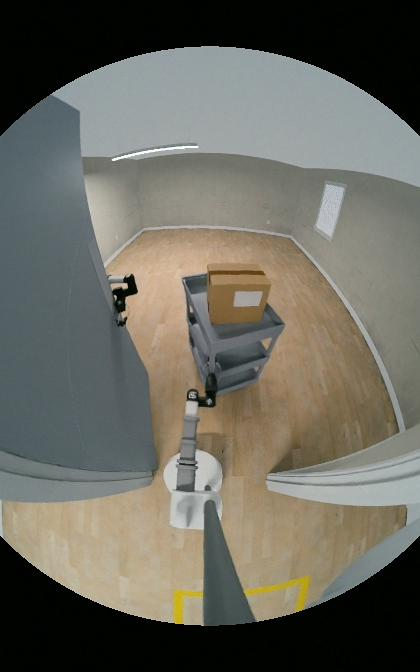

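Call:
move(blocking=false, r1={"base":{"translate_m":-0.3,"strafe_m":-0.02},"pace":"slow"}, cameras=[])

Call:
wait(seconds=5, cameras=["r1_head_camera","r1_head_left_camera","r1_head_right_camera"])

Scene clock: 873.10 s.
move: r1 moving
r1.base_odometry: x=-1.721 y=+1.631 heading=+0.981
r1.turned_by_wheels: +0.000
r1.turned_by_imu: -0.001
r1.base_tilt: forward=-1.6 right=+1.3
r1.lidar_m: 0.61 0.52 0.28 0.25 0.33 3.01 2.94 3.06 2.62 0.53 2.57 0.71
r1.base_status: translate_m moving; strafe_m moving
r1.joint_positions: lift_m=+0.470 arm_m=+0.250 wrist_yaw_rad=+0.003 wrist_pitch_rad=+0.002 wrist_roll_rad=+0.002 gripper_m=-0.029
r1.joint_status: not commanded
r1.measured_speeds: translate_m=-0.048 strafe_m=-0.003 rotate_rad=+0.000 lift_m=+0.000 arm_m=+0.000 wrist_yaw_rad=+0.000 wrist_pitch_rad=+0.000 wrist_roll_rad=+0.000
r1.motor_effort: lift_m=+13(13) arm_m=-4(4) wheel_0=-6(9) wheel_1=-5(7) wheel_2=+8(8)
r1.servo_current: wrist_yaw_rad=39(65) wrist_pitch_rad=39(46) wrist_roll_rad=46(65) gripper_m=59(65)
r1.hand_pose: x=+0.7095 y=-0.0867 z=+0.6479 quat_wxyz=(+1.000, +0.001, +0.001, +0.001) (m; r1's base frame)
r1.wrist_depth_mm: - - 306 165 177 196 209 / - - 290 163 270 273 273 / - - 449 164 480 - - / - - - 166 - - - / - - - 166 - - - / - - 186 168 180 - - / 1708 1499 180 165 - - -
r2: as last shown
r2.turned_by_imu: +0.000
r2.base_tilt: forward=-0.6 right=+0.1
r2.lidar_m: 0.54 0.94 4.73 4.73 1.74 1.20 1.12 1.14 1.09 1.00 1.05 0.53
r2.motor_effort: lift_m=+20(20) arm_m=-9(9) wheel_0=-1(1) wheel_1=-2(2) wheel_2=+12(12)
r2.servo_current: wrist_yaw_rad=52(59) wrist_pitch_rad=39(46) wrist_roll_rad=46(59) gripper_m=72(72)
r2.contact_limits: translate_m 0.9
r2.wrist_depth_mm: - 1366 - - - - - / - 1366 - - - - - / - 1336 - - - - - / - 1336 - - - - - / - 1366 - 1182 - - - / - 1336 187 202 175 - - / - 634 - 112 147 - -
pictures: none
No camera images: "cameras" was empty.

Scene clock: 876.90 s.
earlier move: r1 done
r1.base_odometry: x=-1.865 y=+1.382 heading=+0.982
r1.turned_by_wheels: +0.001
r1.turned_by_imu: +0.001
r1.base_tilt: forward=-1.6 right=+1.3
r1.lidar_m: 0.62 0.42 0.36 0.66 2.35 2.75 2.60 2.76 2.57 0.60 0.54 0.71
r1.base_status: done
r1.joint_positions: lift_m=+0.470 arm_m=+0.250 wrist_yaw_rad=+0.003 wrist_pitch_rad=+0.002 wrist_roll_rad=+0.002 gripper_m=-0.029
r1.joint_status: not commanded
r1.measured_speeds: all 0
r1.motor_effort: lift_m=+13(13) arm_m=-4(4) wheel_0=+0(10) wheel_1=-3(8) wheel_2=+5(9)
r1.servo_current: wrist_yaw_rad=59(72) wrist_pitch_rad=46(52) wrist_roll_rad=59(72) gripper_m=52(65)
r1.hand_pose: x=+0.7095 y=-0.0867 z=+0.6479 quat_wxyz=(+1.000, +0.001, +0.001, +0.001) (m; r1's base frame)
r1.wrist_depth_mm: - - 320 164 177 191 202 / - - 325 164 270 273 273 / - - 452 164 480 - - / - - - 163 - - - / - - - 165 - - - / - - 185 167 178 - - / 1661 1499 182 165 - - -
r2.base_odometry: x=-2.741 y=+0.524 heading=-2.262
r2.turned_by_wheels: +0.000
r2.turned_by_imu: +0.001
r2.base_tilt: forward=-0.6 right=+0.0
r2.lidar_m: 0.54 3.63 4.71 4.72 1.76 1.19 1.09 1.15 1.08 0.99 1.05 0.52
r2.base_status: not commanded
r2.joint_positions: lift_m=+0.750 arm_m=+0.500 wrist_yaw_rad=-1.108 wrist_pitch_rad=+0.001 wrist_roll_rad=+0.000 gripper_m=-0.019
r2.joint_status: not commanded
r2.measured_speeds: all 0
r2.motor_effort: lift_m=+20(21) arm_m=-9(9) wheel_0=+0(1) wheel_1=-2(2) wheel_2=+12(12)
r2.servo_current: wrist_yaw_rad=39(65) wrist_pitch_rad=39(52) wrist_roll_rad=39(59) gripper_m=65(78)
r2.contact_limits: translate_m 0.9
r2.hand_pose: x=+0.7217 y=-0.2971 z=+0.9277 quat_wxyz=(+0.850, +0.000, +0.000, -0.526) (m; r2's base frame)
r2.wrist_depth_mm: - 1366 - - 1281 - - / - 1397 - - - - - / 539 1430 - - - - - / 539 1308 - - - - - / 530 1336 - 1397 - - - / - 609 186 202 175 - - / - 139 - 112 147 - -
wait: 3.80 of 5 s (r1 has come to rest)
pictures: r1_head_camera, r1_head_left_camera, r1_head_right_camera
Images, in order (width x height): r1_head_camera 420x560, r1_head_left_camera 420x672, r1_head_right_camera 420x672.

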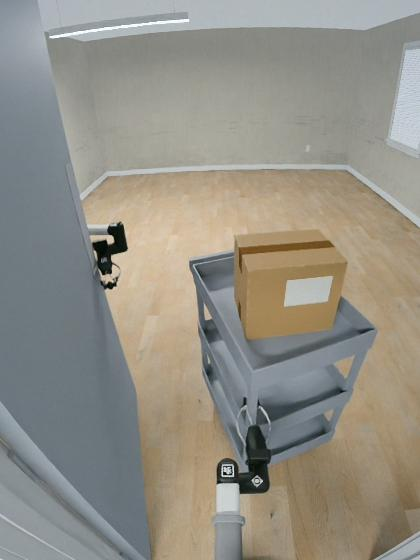

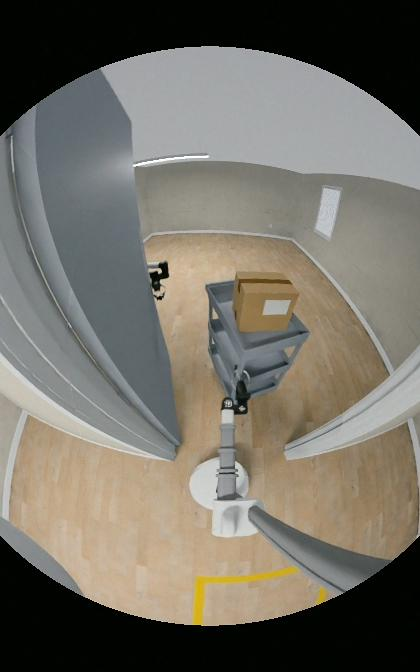

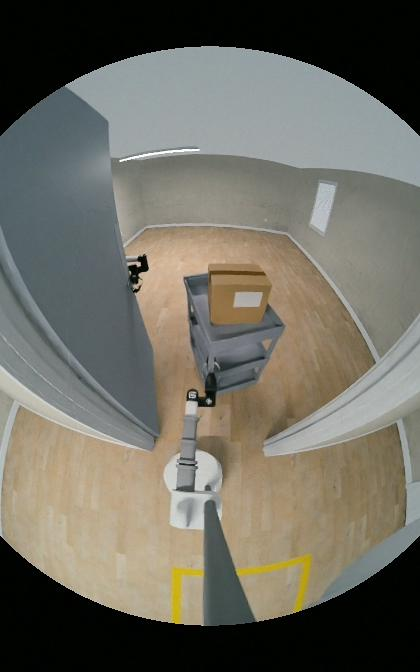

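Call:
move(blocking=false, r1={"base":{"translate_m":-0.3,"strafe_m":0.05},"pace":"slow"}, cameras=[])

Call:
wait(seconds=5, cameras=["r1_head_camera","r1_head_left_camera"])

Scene clock: 882.10 s.
move: r1 moving
r1.base_odometry: x=-1.874 y=+1.372 heading=+0.982
r1.turned_by_wheels: +0.000
r1.turned_by_imu: +0.000
r1.base_tilt: forward=-1.6 right=+1.3
r1.lidar_m: 0.62 0.41 0.36 0.70 2.35 2.72 2.62 2.76 2.56 0.71 0.56 0.66
r1.base_status: translate_m moving; strafe_m moving
r1.joint_positions: lift_m=+0.470 arm_m=+0.250 wrist_yaw_rad=+0.003 wrist_pitch_rad=+0.002 wrist_roll_rad=+0.002 gripper_m=-0.029
r1.joint_status: not commanded
r1.measured_speeds: translate_m=-0.048 strafe_m=+0.008 rotate_rad=+0.000 lift_m=+0.000 arm_m=+0.000 wrist_yaw_rad=+0.000 wrist_pitch_rad=+0.000 wrist_roll_rad=+0.000
r1.motor_effort: lift_m=+13(13) arm_m=-4(4) wheel_0=-6(8) wheel_1=-3(6) wheel_2=+8(11)
r1.servo_current: wrist_yaw_rad=52(59) wrist_pitch_rad=39(46) wrist_roll_rad=39(52) gripper_m=52(59)
r1.hand_pose: x=+0.7095 y=-0.0867 z=+0.6479 quat_wxyz=(+1.000, +0.001, +0.001, +0.001) (m; r1's base frame)
r1.wrist_depth_mm: - - 342 163 177 191 203 / - - 329 165 268 273 273 / - - 452 164 484 - - / - - - 162 - - - / - - - 164 - - - / - - 210 166 179 - - / 1661 1499 181 165 - - -
r2: as last shown
r2.turned_by_imu: +0.000
r2.base_tilt: forward=-0.6 right=+0.1
r2.lidar_m: 0.53 3.65 4.71 4.74 1.79 1.21 1.11 1.15 1.08 1.00 1.01 0.52
r2.motor_effort: lift_m=+20(20) arm_m=-9(9) wheel_0=+0(1) wheel_1=-2(2) wheel_2=+12(12)
r2.servo_current: wrist_yaw_rad=65(72) wrist_pitch_rad=39(46) wrist_roll_rad=46(52) gripper_m=65(78)
r2.contact_limits: translate_m 0.9
r2.wrist_depth_mm: - 1397 - - 1281 - - / - 1397 - - - - - / 539 1366 - - - - - / 535 1336 - - - - - / 535 1308 - 1430 - - - / - 732 186 202 175 - - / - 139 - 112 147 - -
pictures: none
No camera images: "cameras" was empty.

Scene clock: 885.90 s.
earlier move: r1 done
r1.base_odometry: x=-2.073 y=+1.160 heading=+0.981
r1.turned_by_wheels: -0.001
r1.turned_by_imu: -0.003
r1.base_tilt: forward=-1.5 right=+1.3
r1.lidar_m: 0.64 0.51 0.64 1.76 2.31 2.41 2.32 2.42 2.63 1.82 0.73 0.67
r1.base_status: done
r1.joint_positions: lift_m=+0.470 arm_m=+0.250 wrist_yaw_rad=-0.003 wrist_pitch_rad=+0.002 wrist_roll_rad=+0.002 gripper_m=-0.029
r1.joint_status: not commanded
r1.measured_speeds: all 0
r1.motor_effort: lift_m=+13(13) arm_m=-4(4) wheel_0=-10(16) wheel_1=-4(9) wheel_2=-1(11)
r1.servo_current: wrist_yaw_rad=65(65) wrist_pitch_rad=46(52) wrist_roll_rad=59(65) gripper_m=59(59)
r1.hand_pose: x=+0.7090 y=-0.0884 z=+0.6479 quat_wxyz=(+1.000, +0.001, +0.001, -0.002) (m; r1's base frame)
r1.wrist_depth_mm: - - - 163 175 187 195 / 904 - 357 165 270 274 274 / - - - 164 484 - - / - - - 165 - - - / - - - 164 - - - / - - 1983 167 181 - - / - 1576 176 165 - - -
r2.base_odometry: x=-2.741 y=+0.524 heading=-2.262
r2.turned_by_wheels: +0.000
r2.turned_by_imu: +0.001
r2.base_tilt: forward=-0.7 right=+0.1
r2.lidar_m: 0.53 3.66 4.71 4.72 1.75 1.20 1.10 1.15 1.10 1.01 1.05 0.51
r2.base_status: not commanded
r2.joint_positions: lift_m=+0.750 arm_m=+0.500 wrist_yaw_rad=-1.108 wrist_pitch_rad=+0.001 wrist_roll_rad=+0.000 gripper_m=-0.019
r2.joint_status: not commanded
r2.measured_speeds: all 0
r2.motor_effort: lift_m=+20(20) arm_m=-9(9) wheel_0=-1(1) wheel_1=-2(2) wheel_2=+12(12)
r2.servo_current: wrist_yaw_rad=52(72) wrist_pitch_rad=39(52) wrist_roll_rad=46(59) gripper_m=65(78)
r2.contact_limits: translate_m 0.9
r2.hand_pose: x=+0.7217 y=-0.2971 z=+0.9277 quat_wxyz=(+0.850, +0.000, +0.000, -0.526) (m; r2's base frame)
r2.wrist_depth_mm: - 1366 - - 809 - - / - 1397 - - 866 - - / 691 707 - - - - - / 699 676 - - 1661 - - / 715 676 866 1708 1576 - - / 382 504 183 202 175 - - / 421 147 - 112 147 - -
wait: 3.80 of 5 s (r1 has come to rest)
pictures: r1_head_camera, r1_head_left_camera
Images, in order (width x height): r1_head_camera 420x560, r1_head_left_camera 420x672.

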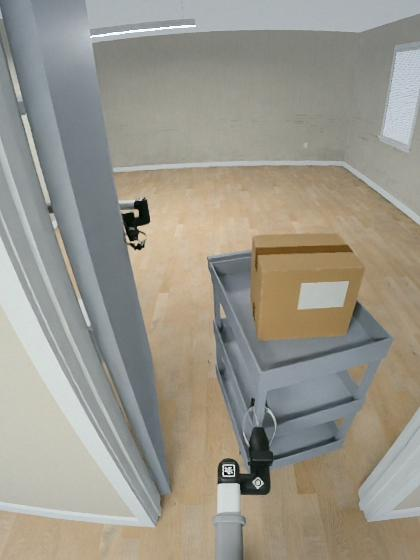

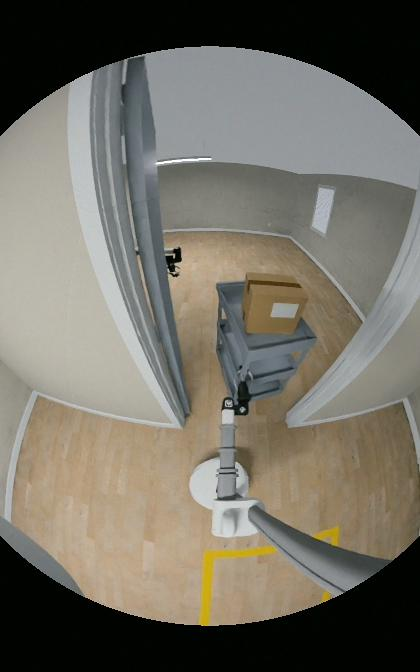

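Call:
move(blocking=false, r1={"base":{"translate_m":-0.35,"strafe_m":0.03},"pace":"slow"}, cameras=[])

Call:
wait(seconds=5, cameras=["r1_head_camera","r1_head_left_camera"])

Scene clock: 895.47 s.
move: r1 moving
r1.base_odometry: x=-2.081 y=+1.150 heading=+0.980
r1.turned_by_wheels: -0.001
r1.turned_by_imu: -0.001
r1.base_tilt: forward=-1.6 right=+1.3
r1.lidar_m: 0.61 0.51 0.66 1.79 2.27 2.38 2.33 2.44 2.64 1.86 0.75 0.66
r1.base_status: translate_m moving; strafe_m moving
r1.joint_positions: lift_m=+0.470 arm_m=+0.250 wrist_yaw_rad=-0.003 wrist_pitch_rad=+0.002 wrist_roll_rad=+0.002 gripper_m=-0.029
r1.joint_status: not commanded
r1.measured_speeds: translate_m=-0.048 strafe_m=+0.004 rotate_rad=+0.000 lift_m=+0.000 arm_m=+0.000 wrist_yaw_rad=+0.000 wrist_pitch_rad=+0.000 wrist_roll_rad=+0.000
r1.motor_effort: lift_m=+13(13) arm_m=-4(4) wheel_0=-12(14) wheel_1=-5(8) wheel_2=+3(5)
r1.servo_current: wrist_yaw_rad=39(65) wrist_pitch_rad=46(52) wrist_roll_rad=46(59) gripper_m=52(59)
r1.hand_pose: x=+0.7090 y=-0.0884 z=+0.6479 quat_wxyz=(+1.000, +0.001, +0.001, -0.002) (m; r1's base frame)
r1.wrist_depth_mm: - - - 163 174 187 195 / 891 - 364 165 270 273 276 / - - - 164 484 - - / - - - 166 - - - / - - - 164 - - - / - - 1983 167 181 - - / - 1576 176 165 - - -
r2: as last shown
r2.turned_by_imu: +0.000
r2.base_tilt: forward=-0.6 right=+0.1
r2.lidar_m: 0.53 3.64 4.70 4.73 1.77 1.22 1.10 1.15 1.05 1.01 1.04 0.50
r2.motor_effort: lift_m=+20(20) arm_m=-9(9) wheel_0=+0(1) wheel_1=-2(2) wheel_2=+11(12)
r2.servo_current: wrist_yaw_rad=59(59) wrist_pitch_rad=33(46) wrist_roll_rad=33(46) gripper_m=65(72)
r2.contact_limits: translate_m 0.9
r2.wrist_depth_mm: - 1397 - - 842 - - / - 1397 - - 1756 - - / 707 707 - - - - - / 723 676 - - - - - / 715 676 842 - 1618 - - / 379 480 184 202 175 - - / 433 147 - 112 147 - -
pictures: none
No camera images: "cameras" was empty.

Scene clock: 899.77 s.
earlier move: r1 done
r1.base_odometry: x=-2.293 y=+0.886 heading=+0.980
r1.turned_by_wheels: +0.001
r1.turned_by_imu: +0.000
r1.base_tilt: forward=-1.6 right=+1.3
r1.lidar_m: 0.61 0.84 1.13 2.16 2.29 2.07 1.96 2.08 2.65 2.52 1.13 0.66
r1.base_status: done
r1.joint_positions: lift_m=+0.470 arm_m=+0.250 wrist_yaw_rad=-0.003 wrist_pitch_rad=+0.002 wrist_roll_rad=+0.002 gripper_m=-0.029
r1.joint_status: not commanded
r1.measured_speeds: all 0
r1.motor_effort: lift_m=+13(13) arm_m=-4(4) wheel_0=-5(16) wheel_1=-4(8) wheel_2=+3(7)
r1.servo_current: wrist_yaw_rad=39(85) wrist_pitch_rad=39(52) wrist_roll_rad=46(72) gripper_m=52(65)
r1.hand_pose: x=+0.7091 y=-0.0882 z=+0.6479 quat_wxyz=(+1.000, +0.001, +0.001, -0.001) (m; r1's base frame)
r1.wrist_depth_mm: 484 - - 160 172 187 173 / 480 - - 161 271 274 274 / 480 - - 161 492 504 - / 477 - - 161 - - - / 469 - - 162 - - - / 496 - - 162 178 - - / 488 143 183 162 - - -
r2.base_odometry: x=-2.741 y=+0.524 heading=-2.262
r2.turned_by_wheels: +0.000
r2.turned_by_imu: +0.001
r2.base_tilt: forward=-0.6 right=+0.1
r2.lidar_m: 0.53 3.65 4.73 4.73 1.76 1.18 1.12 1.16 1.09 1.01 1.03 0.51
r2.base_status: not commanded
r2.joint_positions: lift_m=+0.750 arm_m=+0.500 wrist_yaw_rad=-1.108 wrist_pitch_rad=+0.001 wrist_roll_rad=+0.000 gripper_m=-0.019
r2.joint_status: not commanded
r2.measured_speeds: all 0
r2.motor_effort: lift_m=+20(20) arm_m=-9(9) wheel_0=+0(1) wheel_1=-2(2) wheel_2=+12(12)
r2.servo_current: wrist_yaw_rad=46(72) wrist_pitch_rad=46(52) wrist_roll_rad=59(65) gripper_m=72(72)
r2.contact_limits: translate_m 0.9
r2.hand_pose: x=+0.7217 y=-0.2971 z=+0.9277 quat_wxyz=(+0.850, +0.000, +0.000, -0.526) (m; r2's base frame)
r2.wrist_depth_mm: - 1366 - - - - - / - 1366 - - 399 - - / - 1308 - - 1921 - - / - 1281 1025 - 1983 - - / - - 991 1182 1576 - - / - 1308 185 200 175 - - / - - - 112 147 - -
wait: 4.30 of 5 s (r1 has come to rest)
pictures: r1_head_camera, r1_head_left_camera
Images, in order (width x height): r1_head_camera 420x560, r1_head_left_camera 420x672.

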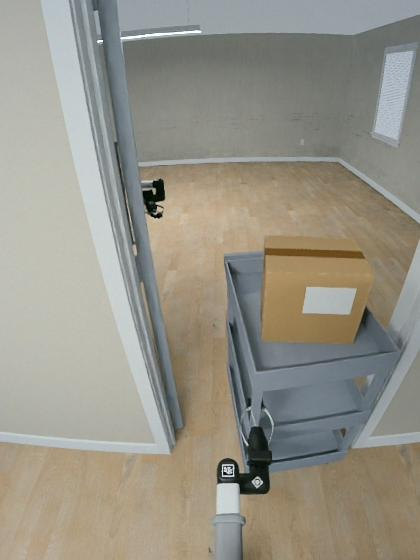

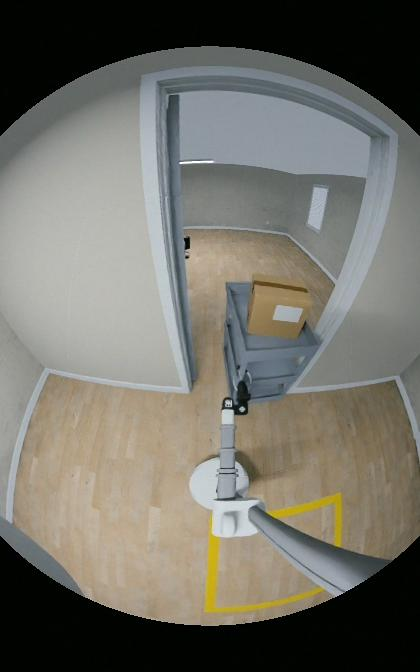

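Call:
move(blocking=false, r1={"base":{"translate_m":-0.45,"strafe_m":0.02},"pace":"slow"}, cameras=[])

Call:
wait(seconds=6, cameras=["r1_head_camera","r1_head_left_camera"])

Scene clock: 906.57 s.
move: r1 moving
r1.base_odometry: x=-2.301 y=+0.876 heading=+0.980
r1.turned_by_wheels: -0.001
r1.turned_by_imu: -0.001
r1.base_tilt: forward=-1.5 right=+1.2
r1.lidar_m: 0.61 0.84 1.16 2.16 2.27 2.04 1.94 2.08 2.66 2.54 1.20 0.65
r1.base_status: translate_m moving; strafe_m moving
r1.joint_positions: lift_m=+0.470 arm_m=+0.250 wrist_yaw_rad=-0.003 wrist_pitch_rad=+0.002 wrist_roll_rad=+0.002 gripper_m=-0.029
r1.joint_status: not commanded
r1.measured_speeds: translate_m=-0.049 strafe_m=+0.002 rotate_rad=+0.002 lift_m=+0.000 arm_m=+0.000 wrist_yaw_rad=+0.000 wrist_pitch_rad=+0.000 wrist_roll_rad=+0.000
r1.motor_effort: lift_m=+13(13) arm_m=-4(4) wheel_0=-10(11) wheel_1=-6(8) wheel_2=+7(8)
r1.servo_current: wrist_yaw_rad=46(46) wrist_pitch_rad=39(52) wrist_roll_rad=46(65) gripper_m=59(59)
r1.hand_pose: x=+0.7091 y=-0.0882 z=+0.6479 quat_wxyz=(+1.000, +0.001, +0.001, -0.001) (m; r1's base frame)
r1.wrist_depth_mm: 496 - - 161 171 187 173 / 496 - - 162 270 273 274 / 496 1464 - 162 488 508 - / 488 - - 161 - - - / 480 - - 163 - - - / 473 - - 163 178 - - / 473 141 179 163 - - -
r2: as last shown
r2.turned_by_imu: +0.000
r2.base_tilt: forward=-0.6 right=+0.0
r2.lidar_m: 0.54 3.62 4.74 4.73 1.78 1.20 1.13 1.14 1.10 0.99 1.04 0.51
r2.motor_effort: lift_m=+20(20) arm_m=-9(9) wheel_0=-1(1) wheel_1=-2(2) wheel_2=+12(12)
r2.servo_current: wrist_yaw_rad=46(65) wrist_pitch_rad=46(46) wrist_roll_rad=46(59) gripper_m=65(72)
r2.contact_limits: translate_m 0.9
r2.wrist_depth_mm: - 1397 - - - - - / - 1366 - - 399 - - / - 1308 - - 1983 - - / - 1308 1008 - - - - / - - 991 1182 1537 - - / - 1308 185 200 174 - - / - 147 - 112 147 - -
pictures: none
No camera images: "cameras" was empty.

Scene clock: 911.87 s.
earlier move: r1 done
r1.base_odometry: x=-2.560 y=+0.524 heading=+0.980
r1.turned_by_wheels: +0.001
r1.turned_by_imu: +0.001
r1.base_tilt: forward=-1.6 right=+1.2
r1.lidar_m: 0.62 1.28 1.75 2.15 2.21 1.60 1.52 1.62 2.21 2.54 1.76 0.66
r1.base_status: done
r1.joint_positions: lift_m=+0.470 arm_m=+0.250 wrist_yaw_rad=+0.001 wrist_pitch_rad=+0.002 wrist_roll_rad=+0.002 gripper_m=-0.029
r1.joint_status: not commanded
r1.measured_speeds: all 0
r1.motor_effort: lift_m=+13(13) arm_m=-4(4) wheel_0=-3(11) wheel_1=-2(8) wheel_2=+5(12)
r1.servo_current: wrist_yaw_rad=52(78) wrist_pitch_rad=39(52) wrist_roll_rad=39(72) gripper_m=52(65)
r1.hand_pose: x=+0.7094 y=-0.0870 z=+0.6479 quat_wxyz=(+1.000, +0.001, +0.001, +0.001) (m; r1's base frame)
r1.wrist_depth_mm: - 820 - 168 172 188 189 / - 809 - 169 271 278 278 / - 820 - 170 - 517 525 / - - - 170 - - - / - - - 171 - - - / - 831 188 171 173 - - / - 139 1430 172 158 - -
r2.base_odometry: x=-2.741 y=+0.524 heading=-2.262
r2.turned_by_wheels: +0.000
r2.turned_by_imu: +0.001
r2.base_tilt: forward=-0.7 right=+0.1
r2.lidar_m: 0.53 3.65 4.70 4.72 1.80 1.20 1.11 1.16 1.10 1.01 1.04 0.51
r2.base_status: not commanded
r2.joint_positions: lift_m=+0.750 arm_m=+0.500 wrist_yaw_rad=-1.108 wrist_pitch_rad=+0.001 wrist_roll_rad=+0.000 gripper_m=-0.019
r2.joint_status: not commanded
r2.measured_speeds: all 0
r2.motor_effort: lift_m=+20(21) arm_m=-8(9) wheel_0=+0(1) wheel_1=-2(2) wheel_2=+12(12)
r2.servo_current: wrist_yaw_rad=52(72) wrist_pitch_rad=39(46) wrist_roll_rad=39(65) gripper_m=65(78)
r2.contact_limits: translate_m 0.9
r2.hand_pose: x=+0.7217 y=-0.2971 z=+0.9277 quat_wxyz=(+0.850, +0.000, +0.000, -0.526) (m; r2's base frame)
r2.wrist_depth_mm: - 1366 - - - - - / - 1366 - - - - - / - 1397 - - - - - / - 1308 - 1499 1756 - - / - 1308 - 1499 1756 - - / - 1336 184 202 176 - - / - 140 - 112 147 - -
wait: 5.30 of 6 s (r1 has come to rest)
pictures: r1_head_camera, r1_head_left_camera
Images, in order (width x height): r1_head_camera 420x560, r1_head_left_camera 420x672.

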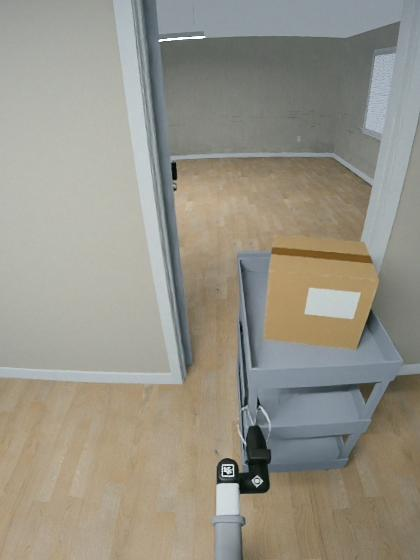

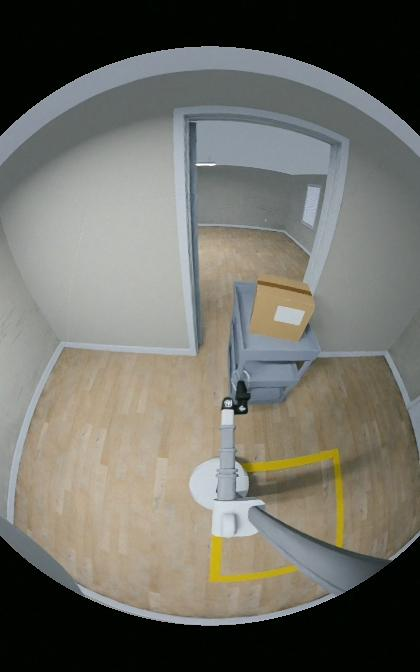

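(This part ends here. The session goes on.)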